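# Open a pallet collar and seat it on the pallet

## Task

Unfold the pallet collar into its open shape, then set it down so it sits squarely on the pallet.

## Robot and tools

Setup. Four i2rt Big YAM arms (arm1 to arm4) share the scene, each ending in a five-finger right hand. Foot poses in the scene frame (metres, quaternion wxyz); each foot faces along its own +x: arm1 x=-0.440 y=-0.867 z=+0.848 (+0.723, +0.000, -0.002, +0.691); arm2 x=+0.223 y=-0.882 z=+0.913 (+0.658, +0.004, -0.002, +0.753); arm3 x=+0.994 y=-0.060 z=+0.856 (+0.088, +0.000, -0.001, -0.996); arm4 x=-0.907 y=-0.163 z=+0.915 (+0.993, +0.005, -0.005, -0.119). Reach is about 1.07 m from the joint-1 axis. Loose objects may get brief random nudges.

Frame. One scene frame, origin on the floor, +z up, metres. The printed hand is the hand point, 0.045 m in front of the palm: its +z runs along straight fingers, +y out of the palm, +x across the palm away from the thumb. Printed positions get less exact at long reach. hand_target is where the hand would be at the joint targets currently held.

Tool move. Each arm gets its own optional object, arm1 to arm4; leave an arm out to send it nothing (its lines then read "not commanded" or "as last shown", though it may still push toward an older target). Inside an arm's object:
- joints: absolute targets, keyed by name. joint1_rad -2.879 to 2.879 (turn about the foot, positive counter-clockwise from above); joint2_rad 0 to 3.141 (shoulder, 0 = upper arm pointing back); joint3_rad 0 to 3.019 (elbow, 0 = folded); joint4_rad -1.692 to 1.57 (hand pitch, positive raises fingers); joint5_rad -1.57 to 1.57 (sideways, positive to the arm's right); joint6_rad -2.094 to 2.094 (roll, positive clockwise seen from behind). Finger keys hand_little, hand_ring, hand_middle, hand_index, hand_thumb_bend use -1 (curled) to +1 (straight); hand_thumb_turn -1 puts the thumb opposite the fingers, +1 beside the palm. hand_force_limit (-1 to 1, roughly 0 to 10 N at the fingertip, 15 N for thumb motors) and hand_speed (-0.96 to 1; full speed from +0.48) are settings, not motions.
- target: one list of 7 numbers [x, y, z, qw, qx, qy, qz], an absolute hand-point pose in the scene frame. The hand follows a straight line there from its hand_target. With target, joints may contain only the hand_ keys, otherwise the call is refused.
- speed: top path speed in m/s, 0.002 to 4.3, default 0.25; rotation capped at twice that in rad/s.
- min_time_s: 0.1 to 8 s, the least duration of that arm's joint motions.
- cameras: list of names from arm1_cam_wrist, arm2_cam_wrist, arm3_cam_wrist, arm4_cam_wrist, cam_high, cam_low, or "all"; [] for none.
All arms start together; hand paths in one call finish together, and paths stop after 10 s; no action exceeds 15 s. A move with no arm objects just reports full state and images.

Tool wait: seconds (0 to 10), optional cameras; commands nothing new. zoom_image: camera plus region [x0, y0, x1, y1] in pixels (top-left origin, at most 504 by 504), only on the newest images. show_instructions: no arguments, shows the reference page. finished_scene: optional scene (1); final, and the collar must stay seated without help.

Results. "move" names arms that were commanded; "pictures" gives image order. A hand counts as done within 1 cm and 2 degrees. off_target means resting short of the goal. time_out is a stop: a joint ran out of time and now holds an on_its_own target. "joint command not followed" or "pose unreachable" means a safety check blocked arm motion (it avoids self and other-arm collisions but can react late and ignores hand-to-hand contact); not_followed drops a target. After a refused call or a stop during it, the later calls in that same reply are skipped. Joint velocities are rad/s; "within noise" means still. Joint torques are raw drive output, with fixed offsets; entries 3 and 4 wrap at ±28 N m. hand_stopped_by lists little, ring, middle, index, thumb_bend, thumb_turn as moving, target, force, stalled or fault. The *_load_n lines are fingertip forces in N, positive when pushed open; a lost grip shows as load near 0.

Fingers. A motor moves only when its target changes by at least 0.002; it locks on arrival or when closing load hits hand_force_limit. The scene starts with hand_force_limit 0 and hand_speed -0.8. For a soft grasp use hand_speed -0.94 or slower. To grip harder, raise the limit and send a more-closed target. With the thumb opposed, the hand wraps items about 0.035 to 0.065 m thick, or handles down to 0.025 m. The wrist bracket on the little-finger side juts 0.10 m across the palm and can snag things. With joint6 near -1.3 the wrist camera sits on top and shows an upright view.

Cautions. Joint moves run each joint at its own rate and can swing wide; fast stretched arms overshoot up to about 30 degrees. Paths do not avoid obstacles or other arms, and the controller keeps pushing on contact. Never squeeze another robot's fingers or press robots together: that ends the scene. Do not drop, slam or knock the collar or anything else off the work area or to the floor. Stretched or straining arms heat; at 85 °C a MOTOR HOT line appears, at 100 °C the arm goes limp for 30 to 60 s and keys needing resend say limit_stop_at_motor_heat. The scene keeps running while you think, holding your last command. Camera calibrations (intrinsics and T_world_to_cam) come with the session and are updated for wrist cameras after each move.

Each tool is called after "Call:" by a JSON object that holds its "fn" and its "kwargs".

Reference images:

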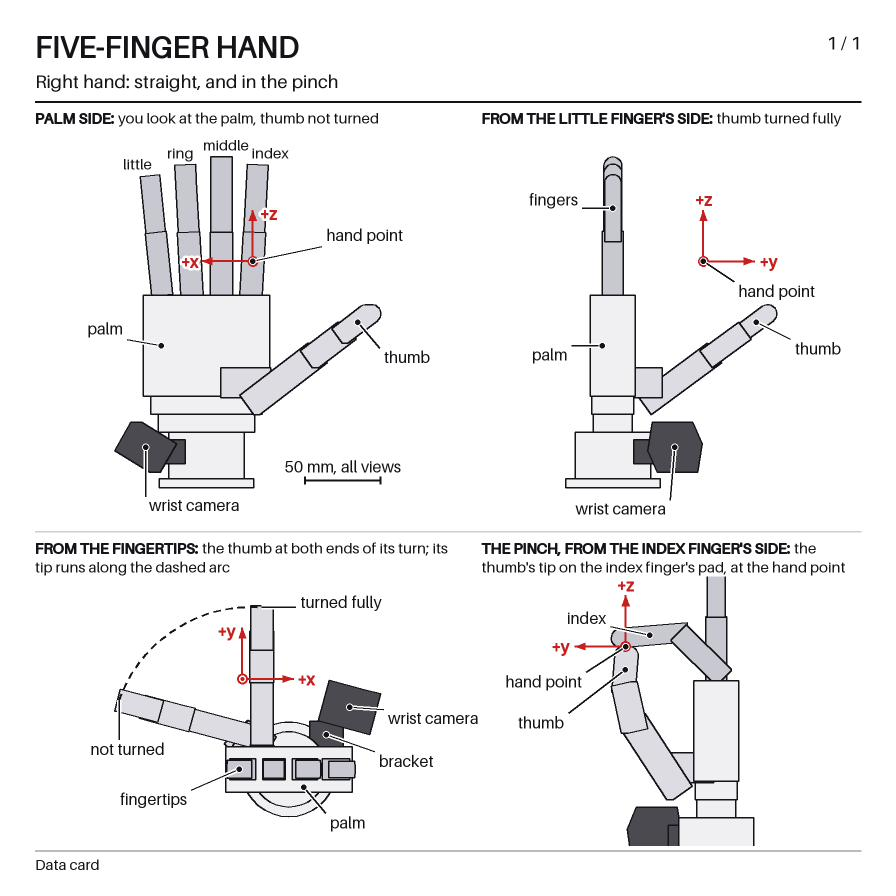

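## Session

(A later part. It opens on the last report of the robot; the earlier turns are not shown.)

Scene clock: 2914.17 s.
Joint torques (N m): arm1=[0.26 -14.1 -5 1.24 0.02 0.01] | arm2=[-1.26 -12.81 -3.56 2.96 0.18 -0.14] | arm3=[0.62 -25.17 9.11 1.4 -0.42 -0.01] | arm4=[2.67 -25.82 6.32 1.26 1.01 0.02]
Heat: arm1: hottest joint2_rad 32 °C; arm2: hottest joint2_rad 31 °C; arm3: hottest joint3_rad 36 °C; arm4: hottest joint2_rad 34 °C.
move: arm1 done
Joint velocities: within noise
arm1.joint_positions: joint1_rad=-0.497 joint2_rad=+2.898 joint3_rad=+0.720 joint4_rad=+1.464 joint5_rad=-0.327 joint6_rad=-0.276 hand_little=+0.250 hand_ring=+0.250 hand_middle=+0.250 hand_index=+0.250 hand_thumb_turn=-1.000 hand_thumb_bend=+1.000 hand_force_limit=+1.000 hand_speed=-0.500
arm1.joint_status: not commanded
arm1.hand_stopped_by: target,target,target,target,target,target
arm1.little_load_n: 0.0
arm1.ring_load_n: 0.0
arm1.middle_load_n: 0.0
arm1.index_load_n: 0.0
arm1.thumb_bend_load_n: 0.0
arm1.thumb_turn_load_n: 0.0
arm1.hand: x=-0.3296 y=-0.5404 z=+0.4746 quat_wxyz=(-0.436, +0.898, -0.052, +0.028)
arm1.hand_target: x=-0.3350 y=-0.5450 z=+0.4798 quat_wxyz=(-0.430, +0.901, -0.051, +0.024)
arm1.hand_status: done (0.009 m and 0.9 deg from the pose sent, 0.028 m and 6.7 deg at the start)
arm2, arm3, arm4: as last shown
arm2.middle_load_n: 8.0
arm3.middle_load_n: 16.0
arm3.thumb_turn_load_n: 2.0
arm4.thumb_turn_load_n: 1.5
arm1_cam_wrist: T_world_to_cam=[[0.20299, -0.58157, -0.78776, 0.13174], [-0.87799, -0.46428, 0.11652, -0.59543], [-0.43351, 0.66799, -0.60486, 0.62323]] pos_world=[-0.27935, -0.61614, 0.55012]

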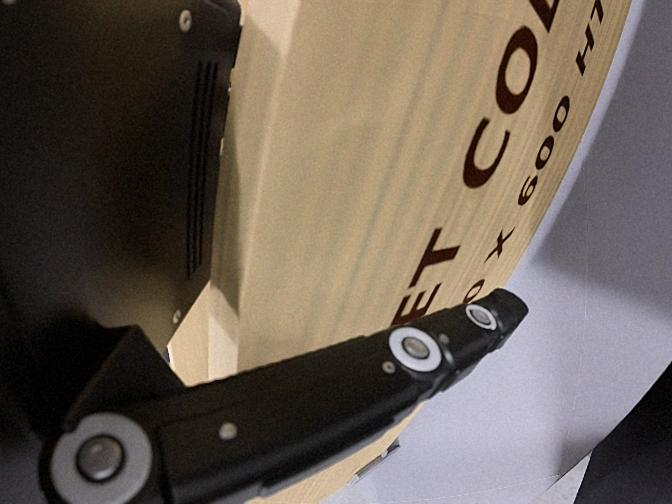

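Call:
{"fn": "move", "kwargs": {"arm1": {"joints": {"hand_little": -0.8, "hand_ring": -0.8, "hand_middle": -0.8, "hand_index": -0.8, "hand_thumb_bend": 0.0, "hand_force_limit": 0.2, "hand_speed": -0.8}}, "cameras": ["arm1_cam_wrist"]}}

Call:
{"fn": "move", "kwargs": {"arm1": {"joints": {"hand_thumb_bend": -0.4, "hand_force_limit": 1.0, "hand_speed": -0.2}}}}

Scene clock: 2931.80 s.
Joint torques (N m): arm1=[0.44 -13.92 -5 1.1 -0.04 0] | arm2=[-1.08 -12.75 -3.63 2.99 0.22 -0.12] | arm3=[0.85 -25.41 8.85 1.02 -0.34 0.04] | arm4=[2.9 -25.88 6.41 1.29 1.02 0.02]
Heat: arm1: hottest joint2_rad 32 °C; arm2: hottest joint2_rad 31 °C; arm3: hottest joint3_rad 36 °C; arm4: hottest joint2_rad 34 °C.
move: arm1 off_target
Joint velocities: within noise
arm1.joint_positions: joint1_rad=-0.493 joint2_rad=+2.894 joint3_rad=+0.721 joint4_rad=+1.464 joint5_rad=-0.326 joint6_rad=-0.276 hand_little=-0.487 hand_ring=-0.339 hand_middle=-0.247 hand_index=-0.376 hand_thumb_turn=-1.000 hand_thumb_bend=+0.644 hand_force_limit=+0.200 hand_speed=-0.800
arm1.joint_status: hand_little off_target (ended at -0.487, target -0.800); hand_ring off_target (ended at -0.339, target -0.800); hand_middle off_target (ended at -0.247, target -0.800); hand_index off_target (ended at -0.376, target -0.800); hand_thumb_bend off_target (ended at +0.644, target +0.000); the others done
arm1.hand_stopped_by: force,force,force,force,force,target
arm1.little_load_n: 8.5
arm1.ring_load_n: 1.5
arm1.middle_load_n: 0.0
arm1.index_load_n: 6.5
arm1.thumb_bend_load_n: 9.5
arm1.thumb_turn_load_n: 0.5
arm1.hand: x=-0.3294 y=-0.5380 z=+0.4757 quat_wxyz=(-0.438, +0.897, -0.049, +0.029)
arm1.hand_target: x=-0.3350 y=-0.5451 z=+0.4798 quat_wxyz=(-0.430, +0.901, -0.051, +0.024)
arm1.hand_status: not commanded
arm2, arm3, arm4: as last shown
arm2.joint_positions: joint1_rad=+0.722 joint2_rad=+3.045 joint3_rad=+0.934 joint4_rad=+1.328 joint5_rad=+0.704 joint6_rad=+0.571 hand_little=+1.000 hand_ring=-0.473 hand_middle=-0.403 hand_index=-0.480 hand_thumb_turn=-1.000 hand_thumb_bend=+0.750 hand_force_limit=+1.000 hand_speed=+1.000
arm2.middle_load_n: 7.5
arm2.index_load_n: 16.5
arm2.thumb_turn_load_n: 0.0
arm2.hand: x=-0.0044 y=-0.5752 z=+0.4805 quat_wxyz=(-0.485, +0.875, -0.009, +0.003)
arm3.thumb_turn_load_n: 1.5
arm4.little_load_n: 15.0
arm4.thumb_turn_load_n: 2.0
arm4.hand_target: x=-0.2312 y=-0.4147 z=+0.4786 quat_wxyz=(-0.055, +0.117, -0.899, +0.419)
arm1_cam_wrist: T_world_to_cam=[[0.20764, -0.57823, -0.78901, 0.13788], [-0.87685, -0.46756, 0.11189, -0.59354], [-0.43361, 0.66861, -0.60411, 0.62228]] pos_world=[-0.27925, -0.61384, 0.55112]

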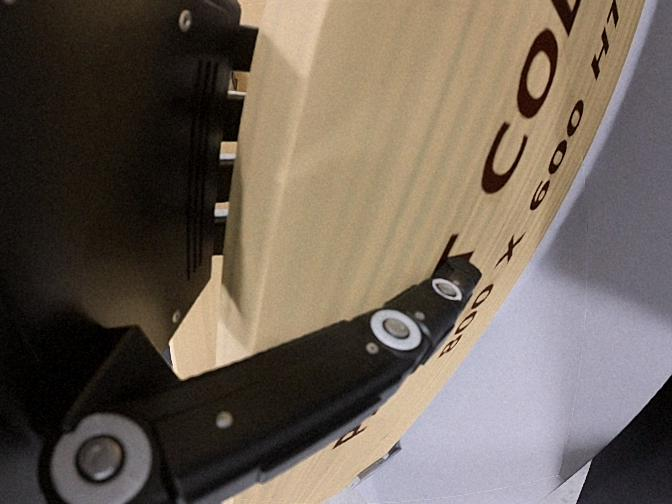

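Scene clock: 2932.50 s.
Joint torques (N m): arm1=[0.21 -13.8 -5.04 1.13 -0.01 0.03] | arm2=[-1.61 -12.69 -3.54 2.93 0.21 -0.15] | arm3=[0.5 -25.76 8.83 1.39 -0.42 0.06] | arm4=[2.49 -25.93 6.32 1.28 1 0.03]
Heat: arm1: hottest joint2_rad 32 °C; arm2: hottest joint2_rad 31 °C; arm3: hottest joint3_rad 36 °C; arm4: hottest joint2_rad 34 °C.
move: arm1 off_target
Joint velocities: within noise
arm1.joint_positions: joint1_rad=-0.493 joint2_rad=+2.894 joint3_rad=+0.721 joint4_rad=+1.464 joint5_rad=-0.326 joint6_rad=-0.278 hand_little=-0.486 hand_ring=-0.339 hand_middle=-0.247 hand_index=-0.376 hand_thumb_turn=-1.000 hand_thumb_bend=+0.584 hand_force_limit=+1.000 hand_speed=-0.200
arm1.joint_status: hand_thumb_bend off_target (ended at +0.584, target -0.400); the others done
arm1.hand_stopped_by: force,force,force,force,force,target
arm1.little_load_n: 9.0
arm1.ring_load_n: 2.0
arm1.middle_load_n: 0.0
arm1.index_load_n: 7.0
arm1.thumb_bend_load_n: 20.0
arm1.thumb_turn_load_n: 0.5
arm1.hand: x=-0.3293 y=-0.5381 z=+0.4756 quat_wxyz=(-0.438, +0.897, -0.048, +0.029)
arm1.hand_target: x=-0.3350 y=-0.5451 z=+0.4798 quat_wxyz=(-0.430, +0.901, -0.051, +0.024)
arm1.hand_status: not commanded
arm2, arm3, arm4: as last shown
arm2.middle_load_n: 7.0
arm2.index_load_n: 17.0
arm2.thumb_turn_load_n: 0.5
arm3.middle_load_n: 15.5
arm3.thumb_turn_load_n: 2.0
arm4.thumb_bend_load_n: 26.5
pictures: none

Call:
{"fn": "move", "kwargs": {"arm1": {"joints": {"hand_little": -0.95, "hand_ring": -0.95, "hand_middle": -0.95, "hand_index": -0.95, "hand_force_limit": 1.0, "hand_speed": 0.6}}, "cameras": ["arm1_cam_wrist"]}}

Scene clock: 2935.43 s.
Joint torques (N m): arm1=[-0.03 -13.74 -5.42 1.28 0.08 0.05] | arm2=[-1.2 -12.81 -3.43 2.91 0.3 -0.12] | arm3=[0.09 -25.17 8.8 1.2 -0.4 0.11] | arm4=[2.9 -25.58 6.31 1.22 1.06 0.04]
Heat: arm1: hottest joint2_rad 32 °C; arm2: hottest joint2_rad 31 °C; arm3: hottest joint3_rad 36 °C; arm4: hottest joint2_rad 34 °C.
move: arm1 off_target
Joint velocities: within noise
arm1.joint_positions: joint1_rad=-0.491 joint2_rad=+2.892 joint3_rad=+0.726 joint4_rad=+1.463 joint5_rad=-0.329 joint6_rad=-0.283 hand_little=-0.577 hand_ring=-0.442 hand_middle=-0.352 hand_index=-0.449 hand_thumb_turn=-1.000 hand_thumb_bend=+0.587 hand_force_limit=+1.000 hand_speed=+0.600
arm1.joint_status: hand_little off_target (ended at -0.577, target -0.950); hand_ring off_target (ended at -0.442, target -0.950); hand_middle off_target (ended at -0.352, target -0.950); hand_index off_target (ended at -0.449, target -0.950); the others done
arm1.hand_stopped_by: force,force,force,force,force,target
arm1.little_load_n: 5.5
arm1.ring_load_n: 9.0
arm1.middle_load_n: 5.5
arm1.index_load_n: 7.5
arm1.thumb_bend_load_n: 33.5
arm1.thumb_turn_load_n: 0.5
arm1.hand: x=-0.3283 y=-0.5345 z=+0.4758 quat_wxyz=(-0.441, +0.896, -0.044, +0.030)
arm1.hand_target: x=-0.3348 y=-0.5450 z=+0.4798 quat_wxyz=(-0.430, +0.901, -0.051, +0.025)
arm1.hand_status: not commanded
arm2, arm3, arm4: as last shown
arm2.joint_positions: joint1_rad=+0.723 joint2_rad=+3.045 joint3_rad=+0.932 joint4_rad=+1.330 joint5_rad=+0.702 joint6_rad=+0.571 hand_little=+1.000 hand_ring=-0.473 hand_middle=-0.403 hand_index=-0.480 hand_thumb_turn=-1.000 hand_thumb_bend=+0.750 hand_force_limit=+1.000 hand_speed=+1.000
arm2.index_load_n: 16.5
arm2.hand: x=-0.0041 y=-0.5761 z=+0.4805 quat_wxyz=(-0.484, +0.875, -0.008, +0.002)
arm2.hand_target: x=-0.0030 y=-0.5799 z=+0.4849 quat_wxyz=(-0.488, +0.873, +0.000, +0.000)
arm3.middle_load_n: 16.0
arm3.index_load_n: 13.0
arm3.hand: x=+0.4004 y=-0.4289 z=+0.4928 quat_wxyz=(-0.008, -0.025, -0.908, +0.417)
arm4.joint_positions: joint1_rad=-0.015 joint2_rad=+2.953 joint3_rad=+1.911 joint4_rad=-0.010 joint5_rad=+0.732 joint6_rad=+0.840 hand_little=-0.877 hand_ring=-0.586 hand_middle=-0.492 hand_index=-0.586 hand_thumb_turn=-1.000 hand_thumb_bend=+0.693 hand_force_limit=+1.000 hand_speed=+0.600
arm4.ring_load_n: 5.5
arm4.middle_load_n: 10.0
arm4.thumb_bend_load_n: 27.0
arm4.hand: x=-0.2321 y=-0.4177 z=+0.4881 quat_wxyz=(-0.053, +0.122, -0.900, +0.414)
arm4.hand_target: x=-0.2313 y=-0.4149 z=+0.4786 quat_wxyz=(-0.055, +0.117, -0.899, +0.419)
arm1_cam_wrist: T_world_to_cam=[[0.21804, -0.57159, -0.79104, 0.1477], [-0.87345, -0.47587, 0.10309, -0.59004], [-0.43536, 0.66846, -0.60302, 0.61932]] pos_world=[-0.27795, -0.61035, 0.55112]

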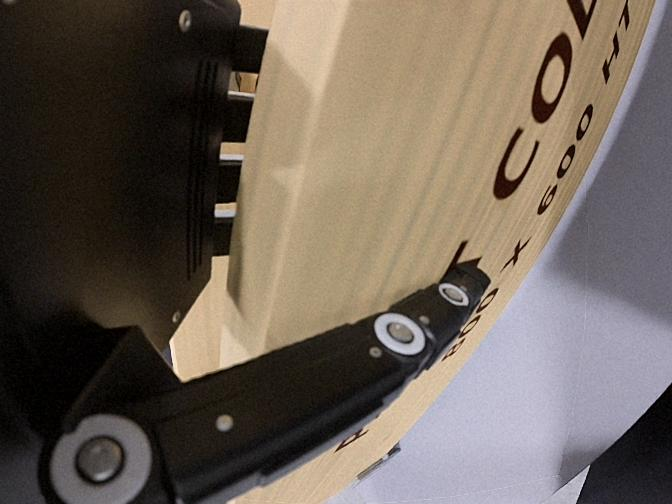

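Call:
{"fn": "move", "kwargs": {"arm2": {"joints": {"hand_ring": 0.2, "hand_middle": 0.2, "hand_index": 0.2, "hand_thumb_bend": 1.0, "hand_speed": -0.3}}}}

Call:
{"fn": "move", "kwargs": {"arm2": {"target": [0.0207, -0.5805, 0.487, -0.4765, 0.8776, -0.0460, 0.0250], "speed": 0.05}, "cameras": ["arm2_cam_wrist"]}}

Scene clock: 2966.23 s.
Joint torques (N m): arm1=[-0.21 -13.63 -5.34 1.21 0.11 0.06] | arm2=[-1.61 -13.1 -3.25 2.48 0.33 -0.12] | arm3=[0.44 -24.59 8.84 1.11 -0.41 0.08] | arm4=[2.49 -25.82 6.28 1.35 1.07 0.03]
Heat: arm1: hottest joint2_rad 32 °C; arm2: hottest joint2_rad 31 °C; arm3: hottest joint2_rad 36 °C; arm4: hottest joint2_rad 34 °C.
move: arm2 done
Joint velocities: within noise
arm1, arm3, arm4: as last shown
arm1.joint_positions: joint1_rad=-0.490 joint2_rad=+2.892 joint3_rad=+0.726 joint4_rad=+1.463 joint5_rad=-0.329 joint6_rad=-0.283 hand_little=-0.577 hand_ring=-0.441 hand_middle=-0.352 hand_index=-0.449 hand_thumb_turn=-1.000 hand_thumb_bend=+0.587 hand_force_limit=+1.000 hand_speed=+0.600
arm1.thumb_bend_load_n: 33.0
arm1.thumb_turn_load_n: 0.0
arm1.hand: x=-0.3286 y=-0.5344 z=+0.4758 quat_wxyz=(-0.441, +0.896, -0.044, +0.030)
arm1.hand_target: x=-0.3349 y=-0.5449 z=+0.4798 quat_wxyz=(-0.430, +0.901, -0.051, +0.024)
arm2.joint_positions: joint1_rad=+0.725 joint2_rad=+3.046 joint3_rad=+0.930 joint4_rad=+1.340 joint5_rad=+0.701 joint6_rad=+0.568 hand_little=+1.000 hand_ring=+0.200 hand_middle=+0.200 hand_index=+0.200 hand_thumb_turn=-1.000 hand_thumb_bend=+1.000 hand_force_limit=+1.000 hand_speed=-0.300
arm2.joint_status: all done
arm2.hand_stopped_by: fault,target,target,target,target,target
arm2.little_load_n: 0.0
arm2.ring_load_n: 0.0
arm2.middle_load_n: 0.0
arm2.index_load_n: 0.5
arm2.thumb_bend_load_n: 0.0
arm2.thumb_turn_load_n: 0.0
arm2.hand: x=-0.0052 y=-0.5765 z=+0.4820 quat_wxyz=(-0.486, +0.874, -0.007, -0.001)
arm2.hand_target: x=-0.0031 y=-0.5799 z=+0.4850 quat_wxyz=(-0.488, +0.873, +0.000, +0.000)
arm2.hand_status: not commanded
arm3.joint_positions: joint1_rad=+0.216 joint2_rad=+2.863 joint3_rad=+1.982 joint4_rad=-0.264 joint5_rad=-0.770 joint6_rad=-0.948 hand_little=-0.930 hand_ring=-0.622 hand_middle=-0.507 hand_index=-0.586 hand_thumb_turn=-1.000 hand_thumb_bend=+0.682 hand_force_limit=+1.000 hand_speed=+0.600
arm3.index_load_n: 12.5
arm3.hand_target: x=+0.3847 y=-0.4365 z=+0.5006 quat_wxyz=(+0.008, -0.018, -0.906, +0.422)
arm4.thumb_turn_load_n: 1.5
arm4.hand: x=-0.2320 y=-0.4174 z=+0.4881 quat_wxyz=(-0.053, +0.122, -0.900, +0.414)
arm4.hand_target: x=-0.2312 y=-0.4147 z=+0.4786 quat_wxyz=(-0.055, +0.118, -0.899, +0.419)
pictures: none

Scene clock: 2967.93 s.
Joint torques (N m): arm1=[0.15 -13.92 -5.37 1.21 0.13 0.1] | arm2=[-2.73 -14.27 -4.21 1.21 0.39 0.23] | arm3=[1.03 -25.29 8.81 1.39 -0.42 0.07] | arm4=[2.84 -25.7 6.28 1.26 1.06 0.03]
Heat: arm1: hottest joint2_rad 32 °C; arm2: hottest joint2_rad 31 °C; arm3: hottest joint2_rad 36 °C; arm4: hottest joint2_rad 34 °C.
move: arm2 done
Joint velocities: within noise
arm1, arm3, arm4: as last shown
arm1.index_load_n: 8.0
arm2.joint_positions: joint1_rad=+0.709 joint2_rad=+3.044 joint3_rad=+0.912 joint4_rad=+1.305 joint5_rad=+0.740 joint6_rad=+0.631 hand_little=+1.000 hand_ring=+0.200 hand_middle=+0.200 hand_index=+0.200 hand_thumb_turn=-1.000 hand_thumb_bend=+1.000 hand_force_limit=+1.000 hand_speed=-0.300
arm2.joint_status: not commanded
arm2.hand_stopped_by: fault,target,target,target,target,target
arm2.little_load_n: 0.0
arm2.ring_load_n: 0.0
arm2.middle_load_n: 0.0
arm2.index_load_n: 0.0
arm2.thumb_bend_load_n: 0.0
arm2.thumb_turn_load_n: 0.0
arm2.hand: x=+0.0143 y=-0.5785 z=+0.4815 quat_wxyz=(-0.481, +0.876, -0.039, +0.019)
arm2.hand_target: x=+0.0207 y=-0.5805 z=+0.4868 quat_wxyz=(-0.477, +0.878, -0.046, +0.025)
arm2.hand_status: done (0.009 m and 1.1 deg from the pose sent, 0.027 m and 5.5 deg at the start)
arm3.little_load_n: 10.5
arm3.index_load_n: 13.0
arm4.middle_load_n: 9.5
arm2_cam_wrist: T_world_to_cam=[[0.21291, -0.54585, -0.81038, 0.06899], [-0.88276, -0.46297, 0.07991, -0.29163], [-0.4188, 0.69835, -0.58043, 0.80514]] pos_world=[0.06507, -0.65963, 0.54655]

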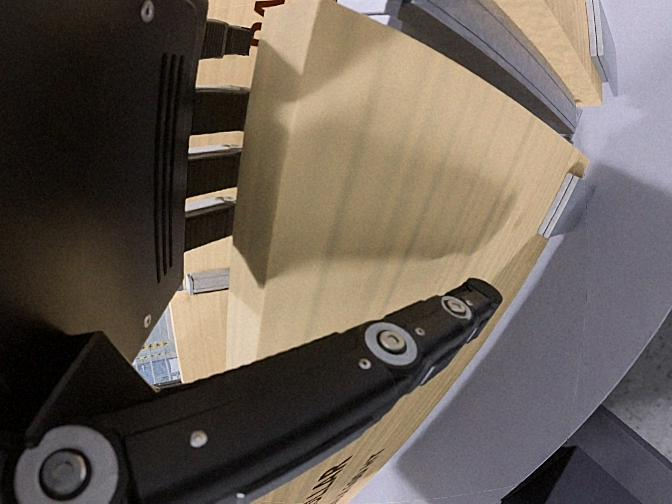

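Call:
{"fn": "move", "kwargs": {"arm2": {"joints": {"hand_ring": -0.8, "hand_middle": -0.8, "hand_index": -0.8, "hand_thumb_bend": 0.0, "hand_force_limit": 0.2, "hand_speed": -0.8}}}}

Call:
{"fn": "move", "kwargs": {"arm2": {"joints": {"hand_thumb_bend": -0.4, "hand_force_limit": 1.0, "hand_speed": -0.2}}}}

Call:
{"fn": "move", "kwargs": {"arm2": {"joints": {"hand_ring": -0.95, "hand_middle": -0.95, "hand_index": -0.95, "hand_force_limit": 1.0, "hand_speed": 0.6}}, "cameras": ["arm2_cam_wrist"]}}

Scene clock: 2976.07 s.
Joint torques (N m): arm1=[0.32 -14.04 -5.44 1.22 0.09 0.09] | arm2=[-2.37 -14.1 -4.11 1.54 0.59 0.16] | arm3=[0.44 -24.76 8.87 1.35 -0.39 0.03] | arm4=[2.37 -25.76 6.38 1.29 1.07 0.03]
Heat: arm1: hottest joint2_rad 32 °C; arm2: hottest joint2_rad 31 °C; arm3: hottest joint2_rad 36 °C; arm4: hottest joint2_rad 34 °C.
move: arm2 off_target
Joint velocities: within noise
arm1, arm3, arm4: as last shown
arm1.ring_load_n: 8.5
arm1.middle_load_n: 5.0
arm1.index_load_n: 7.5
arm1.thumb_turn_load_n: 0.5
arm2.joint_positions: joint1_rad=+0.709 joint2_rad=+3.044 joint3_rad=+0.910 joint4_rad=+1.300 joint5_rad=+0.735 joint6_rad=+0.635 hand_little=+1.000 hand_ring=-0.388 hand_middle=-0.331 hand_index=-0.406 hand_thumb_turn=-1.000 hand_thumb_bend=+0.716 hand_force_limit=+0.200 hand_speed=-0.800
arm2.joint_status: hand_ring off_target (ended at -0.388, target -0.800); hand_middle off_target (ended at -0.331, target -0.800); hand_index off_target (ended at -0.406, target -0.800); hand_thumb_bend off_target (ended at +0.716, target +0.000); the others done
arm2.hand_stopped_by: fault,force,force,force,force,target
arm2.little_load_n: 0.0
arm2.ring_load_n: 6.0
arm2.middle_load_n: 5.0
arm2.index_load_n: 7.0
arm2.thumb_bend_load_n: 12.0
arm2.thumb_turn_load_n: 1.5
arm2.hand: x=+0.0149 y=-0.5803 z=+0.4807 quat_wxyz=(-0.478, +0.877, -0.039, +0.019)
arm2.hand_target: x=+0.0207 y=-0.5806 z=+0.4868 quat_wxyz=(-0.477, +0.878, -0.046, +0.025)
arm2.hand_status: not commanded
arm4.middle_load_n: 10.0
pictures: none

Scene clock: 2976.77 s.
Joint torques (N m): arm1=[0.03 -13.92 -5.59 1.21 0.11 0.08] | arm2=[-2.73 -13.86 -4.1 1.5 0.58 0.15] | arm3=[-0.26 -25.11 9.1 1.44 -0.48 0.03] | arm4=[2.73 -25.7 6.31 1.31 1.04 0.02]
Heat: arm1: hottest joint2_rad 32 °C; arm2: hottest joint2_rad 31 °C; arm3: hottest joint2_rad 36 °C; arm4: hottest joint2_rad 34 °C.
move: arm2 off_target
Joint velocities: within noise
arm1: as last shown
arm1.thumb_turn_load_n: 0.0
arm2.joint_positions: joint1_rad=+0.709 joint2_rad=+3.044 joint3_rad=+0.910 joint4_rad=+1.300 joint5_rad=+0.735 joint6_rad=+0.635 hand_little=+1.000 hand_ring=-0.388 hand_middle=-0.331 hand_index=-0.406 hand_thumb_turn=-1.000 hand_thumb_bend=+0.705 hand_force_limit=+1.000 hand_speed=-0.200
arm2.joint_status: hand_thumb_bend off_target (ended at +0.705, target -0.400); the others done
arm2.hand_stopped_by: fault,force,force,force,force,target
arm2.little_load_n: 0.0
arm2.ring_load_n: 6.5
arm2.middle_load_n: 5.5
arm2.index_load_n: 7.5
arm2.thumb_bend_load_n: 15.0
arm2.thumb_turn_load_n: 2.0
arm2.hand: x=+0.0149 y=-0.5803 z=+0.4807 quat_wxyz=(-0.478, +0.877, -0.039, +0.019)
arm2.hand_target: x=+0.0207 y=-0.5806 z=+0.4868 quat_wxyz=(-0.477, +0.878, -0.046, +0.025)
arm2.hand_status: not commanded
arm3.joint_positions: joint1_rad=+0.216 joint2_rad=+2.863 joint3_rad=+1.982 joint4_rad=-0.264 joint5_rad=-0.770 joint6_rad=-0.948 hand_little=-0.930 hand_ring=-0.622 hand_middle=-0.507 hand_index=-0.586 hand_thumb_turn=-1.000 hand_thumb_bend=+0.682 hand_force_limit=+1.000 hand_speed=+0.600
arm3.joint_status: not commanded
arm3.hand_stopped_by: force,force,force,force,force,target
arm3.little_load_n: 10.5
arm3.ring_load_n: 10.0
arm3.middle_load_n: 15.5
arm3.index_load_n: 12.5
arm3.thumb_bend_load_n: 22.5
arm3.thumb_turn_load_n: 2.0
arm3.hand: x=+0.4004 y=-0.4289 z=+0.4928 quat_wxyz=(-0.008, -0.025, -0.908, +0.417)
arm3.hand_target: x=+0.3847 y=-0.4365 z=+0.5006 quat_wxyz=(+0.008, -0.018, -0.906, +0.422)
arm3.hand_status: not commanded
arm4.joint_positions: joint1_rad=-0.015 joint2_rad=+2.953 joint3_rad=+1.911 joint4_rad=-0.010 joint5_rad=+0.732 joint6_rad=+0.840 hand_little=-0.877 hand_ring=-0.586 hand_middle=-0.492 hand_index=-0.586 hand_thumb_turn=-1.000 hand_thumb_bend=+0.693 hand_force_limit=+1.000 hand_speed=+0.600
arm4.joint_status: not commanded
arm4.hand_stopped_by: force,force,force,force,force,target
arm4.little_load_n: 15.0
arm4.ring_load_n: 5.5
arm4.middle_load_n: 10.0
arm4.index_load_n: 6.0
arm4.thumb_bend_load_n: 27.0
arm4.thumb_turn_load_n: 2.0
arm4.hand: x=-0.2320 y=-0.4174 z=+0.4881 quat_wxyz=(-0.053, +0.122, -0.900, +0.414)
arm4.hand_target: x=-0.2312 y=-0.4147 z=+0.4786 quat_wxyz=(-0.055, +0.118, -0.899, +0.419)
arm4.hand_status: not commanded
pictures: none

Scene clock: 2977.23 s.
Joint torques (N m): arm1=[-0.32 -13.68 -5.37 1.18 0.1 0.1] | arm2=[-2.2 -14.15 -4.07 1.46 0.71 0.15] | arm3=[0.91 -25 8.92 1.4 -0.48 0] | arm4=[2.84 -25.76 6.35 1.29 1.06 0.05]
Heat: arm1: hottest joint2_rad 32 °C; arm2: hottest joint2_rad 31 °C; arm3: hottest joint2_rad 36 °C; arm4: hottest joint2_rad 34 °C.
move: arm2 off_target
Joint velocities: within noise
arm1, arm3, arm4: as last shown
arm1.joint_positions: joint1_rad=-0.490 joint2_rad=+2.892 joint3_rad=+0.726 joint4_rad=+1.462 joint5_rad=-0.329 joint6_rad=-0.283 hand_little=-0.577 hand_ring=-0.441 hand_middle=-0.352 hand_index=-0.449 hand_thumb_turn=-1.000 hand_thumb_bend=+0.587 hand_force_limit=+1.000 hand_speed=+0.600
arm1.little_load_n: 5.0
arm1.thumb_turn_load_n: 0.5
arm1.hand: x=-0.3287 y=-0.5347 z=+0.4758 quat_wxyz=(-0.440, +0.896, -0.044, +0.029)
arm2.joint_positions: joint1_rad=+0.707 joint2_rad=+3.043 joint3_rad=+0.910 joint4_rad=+1.299 joint5_rad=+0.731 joint6_rad=+0.635 hand_little=+1.000 hand_ring=-0.431 hand_middle=-0.368 hand_index=-0.446 hand_thumb_turn=-1.000 hand_thumb_bend=+0.708 hand_force_limit=+1.000 hand_speed=+0.600
arm2.joint_status: hand_ring off_target (ended at -0.431, target -0.950); hand_middle off_target (ended at -0.368, target -0.950); hand_index off_target (ended at -0.446, target -0.950); the others done
arm2.hand_stopped_by: fault,force,force,force,force,target
arm2.little_load_n: 0.0
arm2.ring_load_n: 11.5
arm2.middle_load_n: 11.0
arm2.index_load_n: 11.0
arm2.thumb_bend_load_n: 23.5
arm2.thumb_turn_load_n: 1.0
arm2.hand: x=+0.0145 y=-0.5800 z=+0.4806 quat_wxyz=(-0.477, +0.878, -0.039, +0.018)
arm2.hand_target: x=+0.0207 y=-0.5806 z=+0.4868 quat_wxyz=(-0.477, +0.878, -0.046, +0.025)
arm2.hand_status: not commanded
arm3.middle_load_n: 16.0
arm3.hand: x=+0.4003 y=-0.4288 z=+0.4927 quat_wxyz=(-0.008, -0.025, -0.909, +0.417)
arm3.hand_target: x=+0.3848 y=-0.4366 z=+0.5006 quat_wxyz=(+0.008, -0.018, -0.906, +0.422)
arm4.joint_positions: joint1_rad=-0.015 joint2_rad=+2.953 joint3_rad=+1.911 joint4_rad=-0.010 joint5_rad=+0.731 joint6_rad=+0.840 hand_little=-0.877 hand_ring=-0.586 hand_middle=-0.492 hand_index=-0.586 hand_thumb_turn=-1.000 hand_thumb_bend=+0.693 hand_force_limit=+1.000 hand_speed=+0.600
arm4.thumb_turn_load_n: 1.5
arm4.hand: x=-0.2319 y=-0.4174 z=+0.4881 quat_wxyz=(-0.053, +0.122, -0.900, +0.414)
arm4.hand_target: x=-0.2312 y=-0.4147 z=+0.4785 quat_wxyz=(-0.055, +0.118, -0.899, +0.419)
arm2_cam_wrist: T_world_to_cam=[[0.21243, -0.55268, -0.80586, 0.06128], [-0.88173, -0.4639, 0.08573, -0.29538], [-0.42122, 0.69234, -0.58586, 0.8049]] pos_world=[0.06558, -0.66042, 0.54626]

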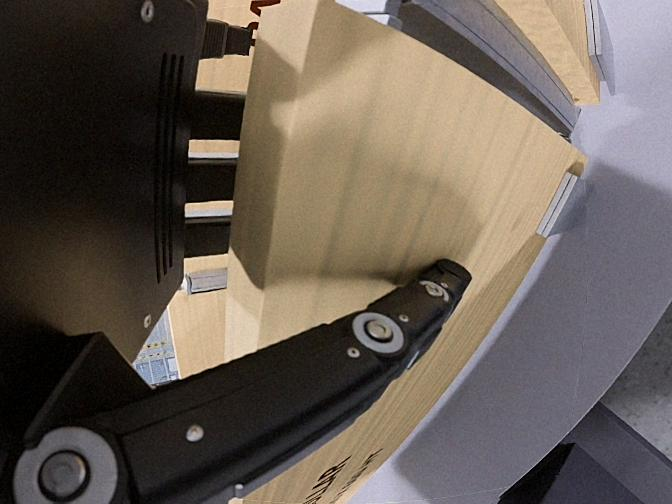

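Call:
{"fn": "move", "kwargs": {"arm1": {"target": [-0.333, -0.528, 0.500, -0.436, 0.898, -0.048, 0.027], "speed": 0.03}, "arm2": {"target": [0.008, -0.572, 0.505, -0.477, 0.878, -0.043, 0.022], "speed": 0.03}, "arm3": {"target": [0.387, -0.455, 0.560, 0.008, 0.018, 0.906, -0.422], "speed": 0.08}, "arm4": {"target": [-0.222, -0.447, 0.530, 0.055, -0.118, 0.899, -0.419], "speed": 0.06}, "cameras": ["arm2_cam_wrist", "arm4_cam_wrist", "cam_high", "cam_low"]}}

Scene clock: 2988.70 s.
Joint torques (N m): arm1=[0.21 -18.26 -6.52 1.77 -0.19 0.21] | arm2=[-1.9 -17.55 -5.38 2.22 0.82 0.11] | arm3=[2.37 -34.08 5.65 -1.03 -1.12 0.36] | arm4=[-0.73 -33.79 3.33 0.53 1.36 -0.27]
Heat: arm1: hottest joint2_rad 32 °C; arm2: hottest joint2_rad 31 °C; arm3: hottest joint2_rad 36 °C; arm4: hottest joint2_rad 34 °C.
move: arm1 off_target; arm2 off_target; arm3 off_target; arm4 off_target
Joint velocities: within noise
arm1.joint_positions: joint1_rad=-0.473 joint2_rad=+2.868 joint3_rad=+0.721 joint4_rad=+1.417 joint5_rad=-0.304 joint6_rad=-0.283 hand_little=-0.577 hand_ring=-0.441 hand_middle=-0.352 hand_index=-0.449 hand_thumb_turn=-1.000 hand_thumb_bend=+0.587 hand_force_limit=+1.000 hand_speed=+0.600
arm1.joint_status: not commanded
arm1.hand_stopped_by: force,force,force,force,force,target
arm1.little_load_n: 3.0
arm1.ring_load_n: 7.5
arm1.middle_load_n: 3.5
arm1.index_load_n: 5.0
arm1.thumb_bend_load_n: 33.5
arm1.thumb_turn_load_n: 0.5
arm1.hand: x=-0.3297 y=-0.5341 z=+0.4760 quat_wxyz=(-0.427, +0.903, -0.044, +0.031)
arm1.hand_target: x=-0.3330 y=-0.5282 z=+0.4983 quat_wxyz=(-0.436, +0.898, -0.048, +0.027)
arm1.hand_status: off_target (0.025 m and 1.4 deg from the pose sent, 0.025 m and 0.8 deg at the start)
arm2.joint_positions: joint1_rad=+0.707 joint2_rad=+3.019 joint3_rad=+0.904 joint4_rad=+1.243 joint5_rad=+0.725 joint6_rad=+0.635 hand_little=+1.000 hand_ring=-0.431 hand_middle=-0.368 hand_index=-0.446 hand_thumb_turn=-1.000 hand_thumb_bend=+0.708 hand_force_limit=+1.000 hand_speed=+0.600
arm2.joint_status: not commanded
arm2.hand_stopped_by: fault,force,force,force,force,target
arm2.little_load_n: 0.0
arm2.ring_load_n: 7.5
arm2.middle_load_n: 9.5
arm2.index_load_n: 8.0
arm2.thumb_bend_load_n: 23.5
arm2.thumb_turn_load_n: 3.5
arm2.hand: x=+0.0147 y=-0.5814 z=+0.4805 quat_wxyz=(-0.465, +0.884, -0.031, +0.029)
arm2.hand_target: x=+0.0084 y=-0.5722 z=+0.5033 quat_wxyz=(-0.477, +0.878, -0.043, +0.022)
arm2.hand_status: off_target (0.027 m and 2.2 deg from the pose sent, 0.026 m and 0.6 deg at the start)
arm3.joint_positions: joint1_rad=+0.221 joint2_rad=+2.856 joint3_rad=+1.982 joint4_rad=-0.290 joint5_rad=-0.760 joint6_rad=-0.964 hand_little=-0.930 hand_ring=-0.622 hand_middle=-0.507 hand_index=-0.586 hand_thumb_turn=-1.000 hand_thumb_bend=+0.682 hand_force_limit=+1.000 hand_speed=+0.600
arm3.joint_status: not commanded
arm3.hand_stopped_by: force,force,force,force,force,target
arm3.little_load_n: 4.5
arm3.ring_load_n: 9.5
arm3.middle_load_n: 17.0
arm3.index_load_n: 14.0
arm3.thumb_bend_load_n: 22.0
arm3.thumb_turn_load_n: 2.5
arm3.hand: x=+0.4026 y=-0.4292 z=+0.4951 quat_wxyz=(-0.011, -0.020, -0.912, +0.410)
arm3.hand_target: x=+0.3871 y=-0.4555 z=+0.5560 quat_wxyz=(-0.008, -0.018, -0.906, +0.423)
arm3.hand_status: off_target (0.072 m and 1.6 deg from the pose sent, 0.073 m and 1.1 deg at the start)
arm4.joint_positions: joint1_rad=-0.024 joint2_rad=+2.945 joint3_rad=+1.904 joint4_rad=-0.010 joint5_rad=+0.702 joint6_rad=+0.821 hand_little=-0.877 hand_ring=-0.586 hand_middle=-0.492 hand_index=-0.586 hand_thumb_turn=-1.000 hand_thumb_bend=+0.693 hand_force_limit=+1.000 hand_speed=+0.600
arm4.joint_status: not commanded
arm4.hand_stopped_by: force,force,force,force,force,target
arm4.little_load_n: 9.0
arm4.ring_load_n: 4.0
arm4.middle_load_n: 10.5
arm4.index_load_n: 7.5
arm4.thumb_bend_load_n: 26.5
arm4.thumb_turn_load_n: 3.5
arm4.hand: x=-0.2322 y=-0.4186 z=+0.4894 quat_wxyz=(-0.055, +0.130, -0.904, +0.404)
arm4.hand_target: x=-0.2217 y=-0.4474 z=+0.5275 quat_wxyz=(-0.054, +0.118, -0.899, +0.419)
arm4.hand_status: off_target (0.051 m and 2.3 deg from the pose sent, 0.052 m and 0.7 deg at the start)
arm2_cam_wrist: T_world_to_cam=[[0.23397, -0.57425, -0.78454, 0.03726], [-0.88206, -0.46477, 0.07714, -0.29228], [-0.40892, 0.67397, -0.61527, 0.80916]] pos_world=[0.06436, -0.65979, 0.54962]
arm4_cam_wrist: T_world_to_cam=[[-0.46749, 0.5362, -0.70281, 0.45587], [0.65687, 0.74276, 0.12975, 0.40135], [0.59159, -0.401, -0.69945, 0.42548]] pos_world=[-0.30222, -0.37193, 0.56591]

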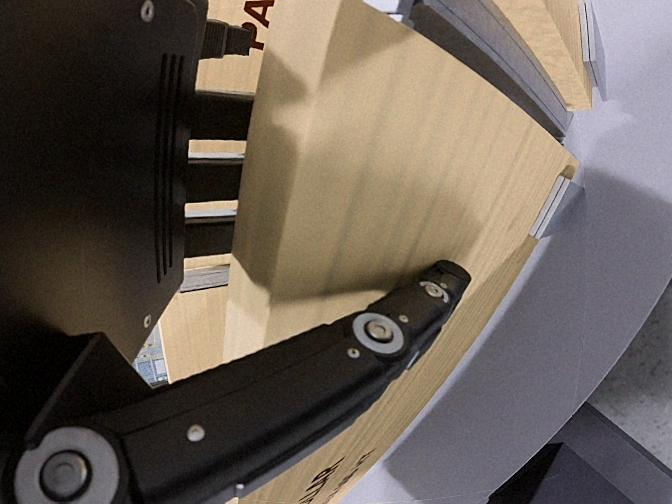

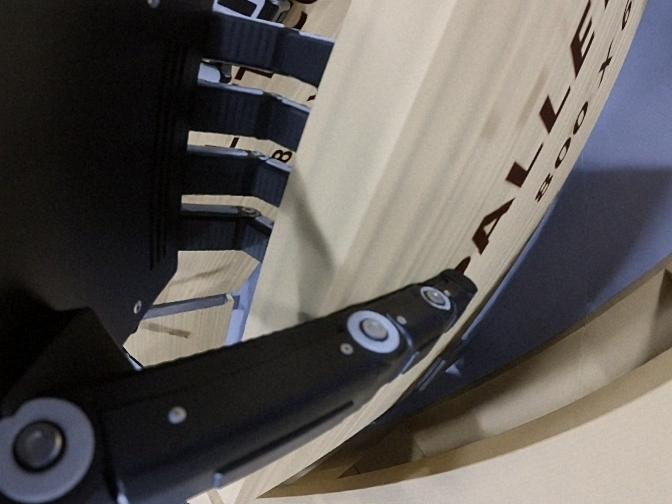

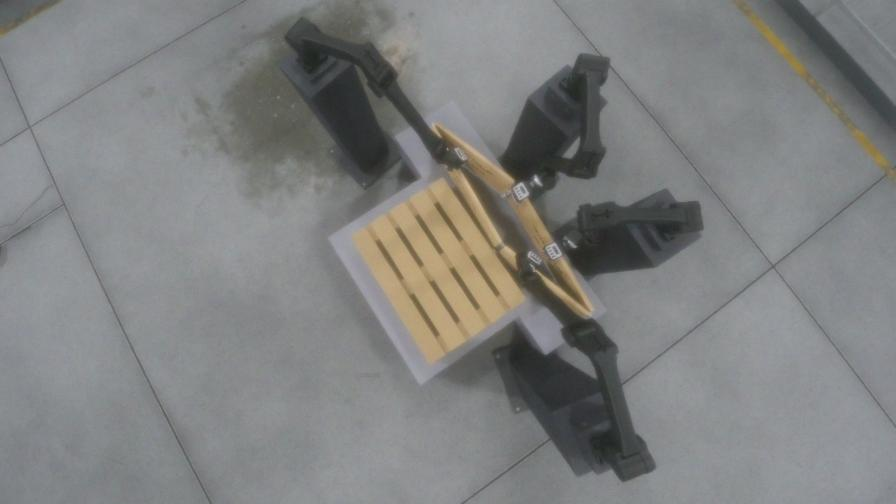

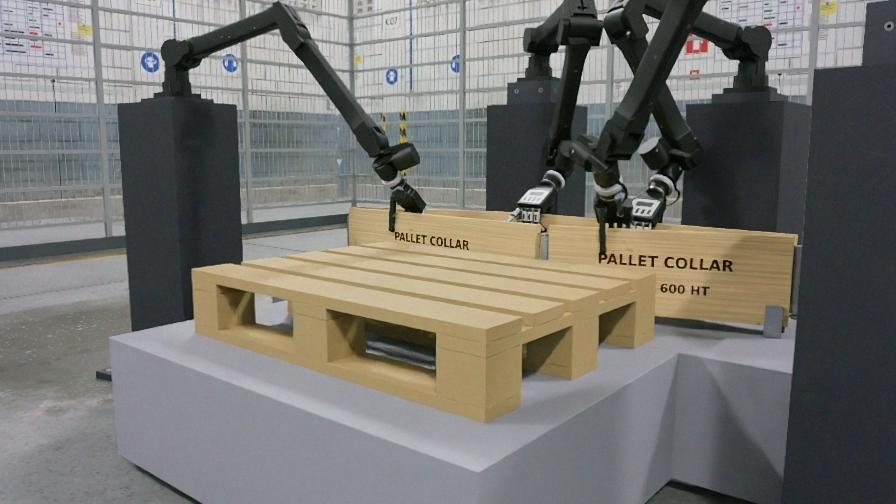

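Call:
{"fn": "move", "kwargs": {"arm1": {"target": [-0.333, -0.552, 0.508, -0.436, 0.898, -0.048, 0.027], "speed": 0.03}, "arm2": {"target": [0.008, -0.597, 0.513, -0.477, 0.878, -0.043, 0.022], "speed": 0.03}, "arm3": {"target": [0.387, -0.490, 0.580, 0.008, 0.018, 0.906, -0.422], "speed": 0.04}, "arm4": {"target": [-0.222, -0.485, 0.545, 0.055, -0.118, 0.899, -0.419], "speed": 0.04}, "cameras": ["arm2_cam_wrist", "arm4_cam_wrist", "cam_high", "cam_low"]}}

Scene clock: 2996.33 s.
Joint torques (N m): arm1=[-1.14 -16.32 -8.44 3.73 -0.92 0.28] | arm2=[-0.15 -17.32 -7.24 2.69 1.11 0.42] | arm3=[2.61 -34.2 8.01 -1.17 -1.41 0.68] | arm4=[-2.26 -34.55 4.52 0.65 1.69 -0.52]
Heat: arm1: hottest joint2_rad 32 °C; arm2: hottest joint2_rad 32 °C; arm3: hottest joint2_rad 37 °C; arm4: hottest joint2_rad 35 °C.
move: arm1 off_target; arm2 off_target; arm3 off_target; arm4 off_target
Joint velocities: within noise
arm1.joint_positions: joint1_rad=-0.503 joint2_rad=+2.868 joint3_rad=+0.692 joint4_rad=+1.419 joint5_rad=-0.321 joint6_rad=-0.322 hand_little=-0.578 hand_ring=-0.441 hand_middle=-0.352 hand_index=-0.449 hand_thumb_turn=-1.000 hand_thumb_bend=+0.587 hand_force_limit=+1.000 hand_speed=+0.600
arm1.joint_status: not commanded
arm1.hand_stopped_by: force,force,force,force,force,target
arm1.little_load_n: 0.5
arm1.ring_load_n: 6.0
arm1.middle_load_n: 5.0
arm1.index_load_n: 5.5
arm1.thumb_bend_load_n: 32.5
arm1.thumb_turn_load_n: 1.5
arm1.hand: x=-0.3285 y=-0.5506 z=+0.4782 quat_wxyz=(-0.417, +0.907, -0.039, +0.033)
arm1.hand_target: x=-0.3329 y=-0.5517 z=+0.5056 quat_wxyz=(-0.435, +0.899, -0.047, +0.027)
arm1.hand_status: off_target (0.030 m and 2.7 deg from the pose sent, 0.037 m and 1.4 deg at the start)
arm2.joint_positions: joint1_rad=+0.757 joint2_rad=+3.018 joint3_rad=+0.882 joint4_rad=+1.220 joint5_rad=+0.764 joint6_rad=+0.684 hand_little=+1.000 hand_ring=-0.431 hand_middle=-0.368 hand_index=-0.446 hand_thumb_turn=-1.000 hand_thumb_bend=+0.708 hand_force_limit=+1.000 hand_speed=+0.600
arm2.joint_status: not commanded
arm2.hand_stopped_by: fault,force,force,force,force,target
arm2.little_load_n: 0.0
arm2.ring_load_n: 8.0
arm2.middle_load_n: 10.0
arm2.index_load_n: 7.5
arm2.thumb_bend_load_n: 23.5
arm2.thumb_turn_load_n: 4.0
arm2.hand: x=+0.0164 y=-0.5974 z=+0.4824 quat_wxyz=(-0.464, +0.884, -0.029, +0.035)
arm2.hand_target: x=+0.0083 y=-0.5966 z=+0.5104 quat_wxyz=(-0.477, +0.878, -0.043, +0.021)
arm2.hand_status: off_target (0.032 m and 2.7 deg from the pose sent, 0.037 m and 2.2 deg at the start)
arm3.joint_positions: joint1_rad=+0.251 joint2_rad=+2.851 joint3_rad=+1.994 joint4_rad=-0.292 joint5_rad=-0.734 joint6_rad=-0.951 hand_little=-0.931 hand_ring=-0.622 hand_middle=-0.507 hand_index=-0.586 hand_thumb_turn=-1.000 hand_thumb_bend=+0.682 hand_force_limit=+1.000 hand_speed=+0.600
arm3.joint_status: not commanded
arm3.hand_stopped_by: force,force,force,force,force,target
arm3.little_load_n: 2.0
arm3.ring_load_n: 9.5
arm3.middle_load_n: 17.0
arm3.index_load_n: 14.5
arm3.thumb_bend_load_n: 21.5
arm3.thumb_turn_load_n: 3.0
arm3.hand: x=+0.4047 y=-0.4472 z=+0.4993 quat_wxyz=(-0.007, -0.013, -0.915, +0.403)
arm3.hand_target: x=+0.3877 y=-0.4902 z=+0.5754 quat_wxyz=(-0.008, -0.017, -0.906, +0.423)
arm3.hand_status: off_target (0.093 m and 2.5 deg from the pose sent, 0.105 m and 1.6 deg at the start)
arm4.joint_positions: joint1_rad=-0.059 joint2_rad=+2.929 joint3_rad=+1.904 joint4_rad=-0.007 joint5_rad=+0.666 joint6_rad=+0.789 hand_little=-0.877 hand_ring=-0.586 hand_middle=-0.492 hand_index=-0.586 hand_thumb_turn=-1.000 hand_thumb_bend=+0.693 hand_force_limit=+1.000 hand_speed=+0.600
arm4.joint_status: not commanded
arm4.hand_stopped_by: force,force,force,force,force,target
arm4.little_load_n: 5.5
arm4.ring_load_n: 3.0
arm4.middle_load_n: 10.5
arm4.index_load_n: 8.0
arm4.thumb_bend_load_n: 26.0
arm4.thumb_turn_load_n: 4.5
arm4.hand: x=-0.2314 y=-0.4382 z=+0.4975 quat_wxyz=(-0.059, +0.132, -0.907, +0.396)
arm4.hand_target: x=-0.2223 y=-0.4851 z=+0.5424 quat_wxyz=(-0.054, +0.117, -0.899, +0.419)
arm4.hand_status: off_target (0.067 m and 3.2 deg from the pose sent, 0.087 m and 2.3 deg at the start)
arm2_cam_wrist: T_world_to_cam=[[0.24266, -0.57605, -0.78056, 0.02602], [-0.88436, -0.46211, 0.06611, -0.29142], [-0.39879, 0.67426, -0.62157, 0.82493]] pos_world=[0.06494, -0.67589, 0.55233]
arm4_cam_wrist: T_world_to_cam=[[-0.46769, 0.54664, -0.69458, 0.47287], [0.65251, 0.74361, 0.14587, 0.40575], [0.59624, -0.385, -0.70447, 0.43342]] pos_world=[-0.30202, -0.39334, 0.57459]

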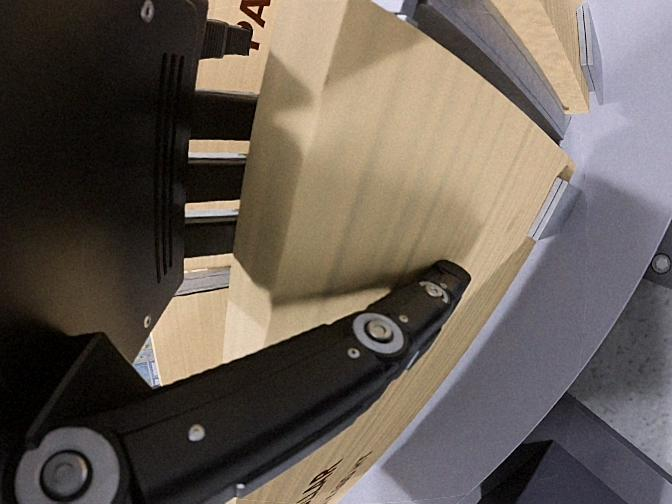

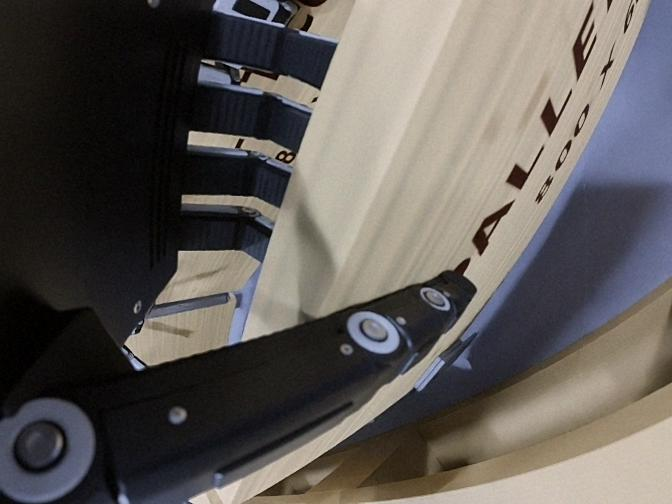

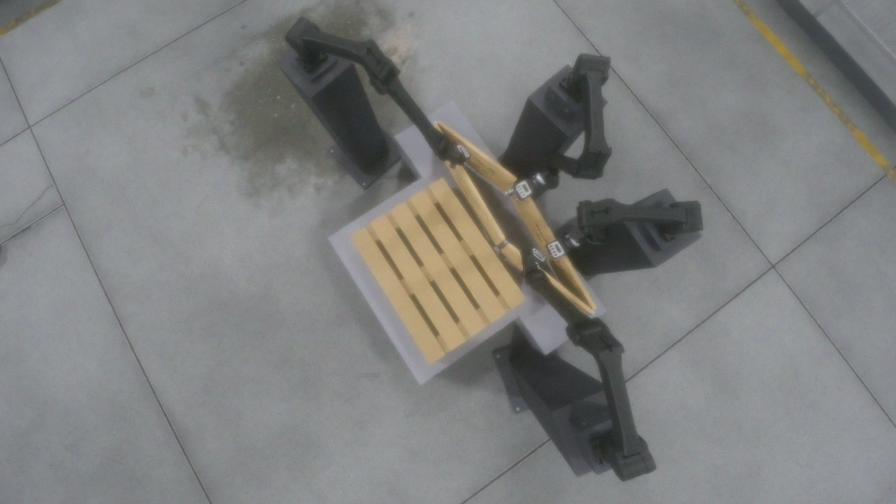

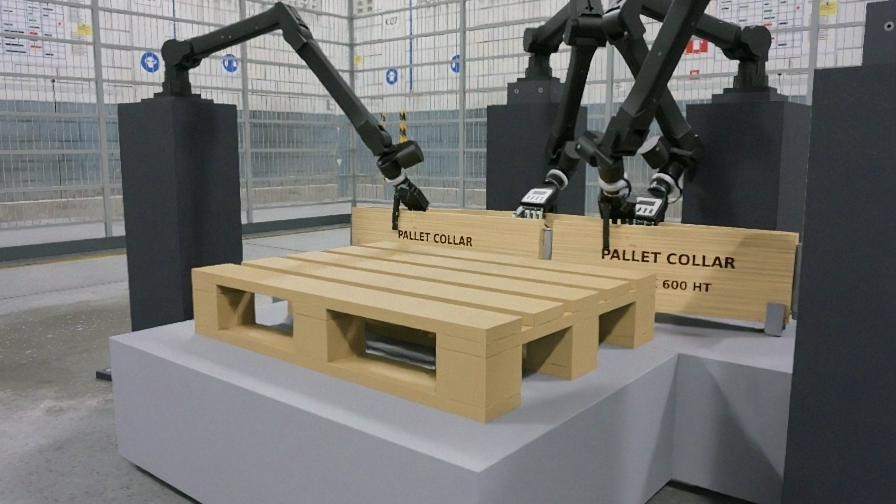

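Call:
{"fn": "move", "kwargs": {"arm1": {"target": [-0.333, -0.545, 0.530, -0.436, 0.898, -0.048, 0.027], "speed": 0.04}, "arm2": {"target": [0.005, -0.588, 0.540, -0.477, 0.878, -0.043, 0.022], "speed": 0.04}, "arm3": {"target": [0.385, -0.490, 0.600, 0.008, 0.018, 0.906, -0.422], "speed": 0.04}, "arm4": {"target": [-0.222, -0.485, 0.565, 0.055, -0.118, 0.899, -0.419], "speed": 0.04}, "cameras": ["arm2_cam_wrist", "arm3_cam_wrist", "cam_high", "cam_low"]}}

Scene clock: 3002.63 s.
Joint torques (N m): arm1=[-0.03 -19.19 -8.54 2.91 -0.71 0.41] | arm2=[-1.79 -19.84 -7.83 3 1.14 0.17] | arm3=[2.02 -35.37 7.31 -0.77 -1.19 0.62] | arm4=[-1.73 -35.6 3.89 0.36 1.53 -0.5]
Heat: arm1: hottest joint2_rad 32 °C; arm2: hottest joint2_rad 32 °C; arm3: hottest joint2_rad 37 °C; arm4: hottest joint2_rad 35 °C.
move: arm1 off_target; arm2 off_target; arm3 off_target; arm4 off_target
Joint velocities: within noise
arm1.joint_positions: joint1_rad=-0.502 joint2_rad=+2.827 joint3_rad=+0.654 joint4_rad=+1.413 joint5_rad=-0.318 joint6_rad=-0.322 hand_little=-0.578 hand_ring=-0.441 hand_middle=-0.352 hand_index=-0.449 hand_thumb_turn=-1.000 hand_thumb_bend=+0.587 hand_force_limit=+1.000 hand_speed=+0.600
arm1.joint_status: not commanded
arm1.hand_stopped_by: force,force,force,force,force,target
arm1.little_load_n: 0.0
arm1.ring_load_n: 5.5
arm1.middle_load_n: 5.0
arm1.index_load_n: 6.0
arm1.thumb_bend_load_n: 32.5
arm1.thumb_turn_load_n: 1.5
arm1.hand: x=-0.3292 y=-0.5521 z=+0.4925 quat_wxyz=(-0.416, +0.908, -0.039, +0.033)
arm1.hand_target: x=-0.3331 y=-0.5454 z=+0.5262 quat_wxyz=(-0.436, +0.898, -0.047, +0.026)
arm1.hand_status: off_target (0.038 m and 2.9 deg from the pose sent, 0.052 m and 2.7 deg at the start)
arm2.joint_positions: joint1_rad=+0.754 joint2_rad=+2.967 joint3_rad=+0.839 joint4_rad=+1.203 joint5_rad=+0.752 joint6_rad=+0.684 hand_little=+1.000 hand_ring=-0.431 hand_middle=-0.368 hand_index=-0.446 hand_thumb_turn=-1.000 hand_thumb_bend=+0.708 hand_force_limit=+1.000 hand_speed=+0.600
arm2.joint_status: not commanded
arm2.hand_stopped_by: fault,force,force,force,force,target
arm2.little_load_n: 0.0
arm2.ring_load_n: 7.0
arm2.middle_load_n: 10.0
arm2.index_load_n: 8.0
arm2.thumb_bend_load_n: 23.0
arm2.thumb_turn_load_n: 4.0
arm2.hand: x=+0.0145 y=-0.5974 z=+0.4984 quat_wxyz=(-0.459, +0.888, -0.027, +0.035)
arm2.hand_target: x=+0.0057 y=-0.5880 z=+0.5356 quat_wxyz=(-0.477, +0.878, -0.043, +0.022)
arm2.hand_status: off_target (0.044 m and 3.4 deg from the pose sent, 0.060 m and 2.7 deg at the start)
arm3.joint_positions: joint1_rad=+0.257 joint2_rad=+2.827 joint3_rad=+1.994 joint4_rad=-0.321 joint5_rad=-0.739 joint6_rad=-0.945 hand_little=-0.931 hand_ring=-0.622 hand_middle=-0.507 hand_index=-0.586 hand_thumb_turn=-1.000 hand_thumb_bend=+0.682 hand_force_limit=+1.000 hand_speed=+0.600
arm3.joint_status: not commanded
arm3.hand_stopped_by: force,force,force,force,force,target
arm3.little_load_n: 0.0
arm3.ring_load_n: 8.5
arm3.middle_load_n: 17.0
arm3.index_load_n: 14.5
arm3.thumb_bend_load_n: 21.5
arm3.thumb_turn_load_n: 3.5
arm3.hand: x=+0.4038 y=-0.4535 z=+0.5150 quat_wxyz=(-0.012, -0.013, -0.915, +0.404)
arm3.hand_target: x=+0.3854 y=-0.4907 z=+0.5945 quat_wxyz=(-0.008, -0.017, -0.906, +0.423)
arm3.hand_status: off_target (0.094 m and 2.5 deg from the pose sent, 0.111 m and 2.5 deg at the start; pose on its path clipped on 15 of 41 steps)
arm4.joint_positions: joint1_rad=-0.065 joint2_rad=+2.898 joint3_rad=+1.878 joint4_rad=-0.007 joint5_rad=+0.669 joint6_rad=+0.787 hand_little=-0.877 hand_ring=-0.586 hand_middle=-0.492 hand_index=-0.586 hand_thumb_turn=-1.000 hand_thumb_bend=+0.693 hand_force_limit=+1.000 hand_speed=+0.600
arm4.joint_status: not commanded
arm4.hand_stopped_by: force,force,force,force,force,target
arm4.little_load_n: 4.0
arm4.ring_load_n: 2.5
arm4.middle_load_n: 10.5
arm4.index_load_n: 8.0
arm4.thumb_bend_load_n: 26.0
arm4.thumb_turn_load_n: 5.0
arm4.hand: x=-0.2319 y=-0.4438 z=+0.5109 quat_wxyz=(-0.059, +0.128, -0.906, +0.398)
arm4.hand_target: x=-0.2216 y=-0.4854 z=+0.5613 quat_wxyz=(-0.054, +0.117, -0.899, +0.419)
arm4.hand_status: off_target (0.069 m and 2.8 deg from the pose sent, 0.083 m and 3.2 deg at the start)
arm2_cam_wrist: T_world_to_cam=[[0.24616, -0.58534, -0.77252, 0.02933], [-0.88251, -0.4649, 0.07105, -0.29821], [-0.40073, 0.66427, -0.631, 0.83281]] pos_world=[0.06334, -0.67468, 0.56935]
arm3_cam_wrist: T_world_to_cam=[[-0.28669, 0.65535, -0.69881, 0.76751], [0.79366, 0.571, 0.20989, -0.17607], [0.53658, -0.49444, -0.68382, 0.02693]] pos_world=[0.34532, -0.38913, 0.59171]

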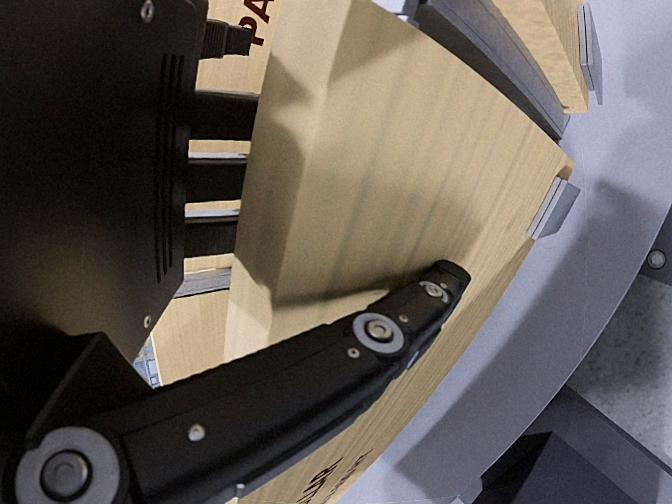

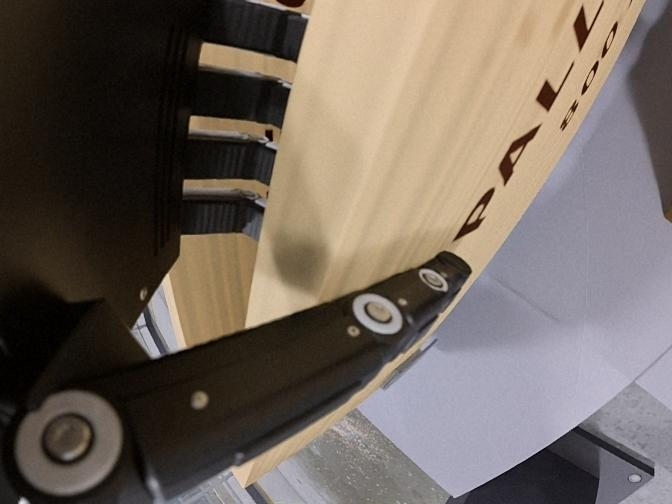

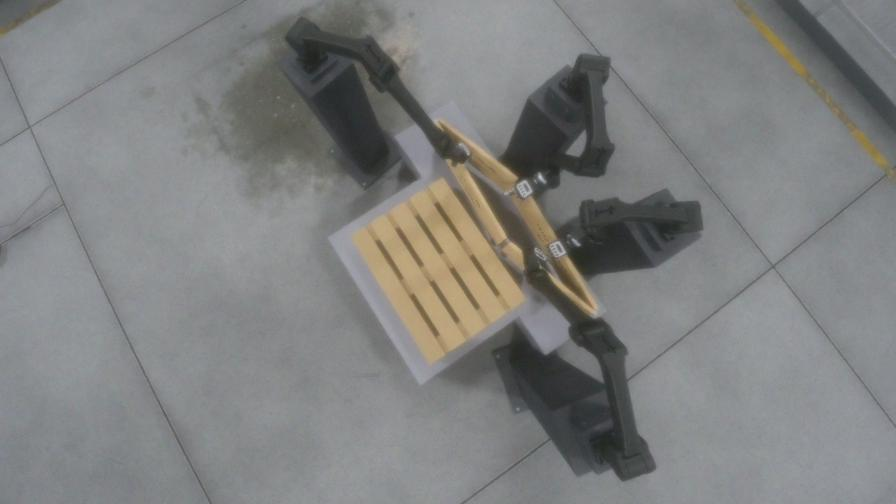

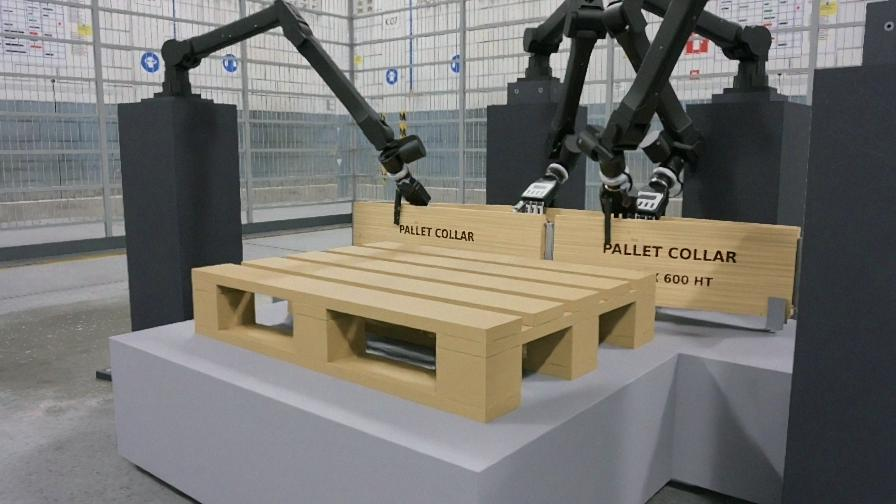

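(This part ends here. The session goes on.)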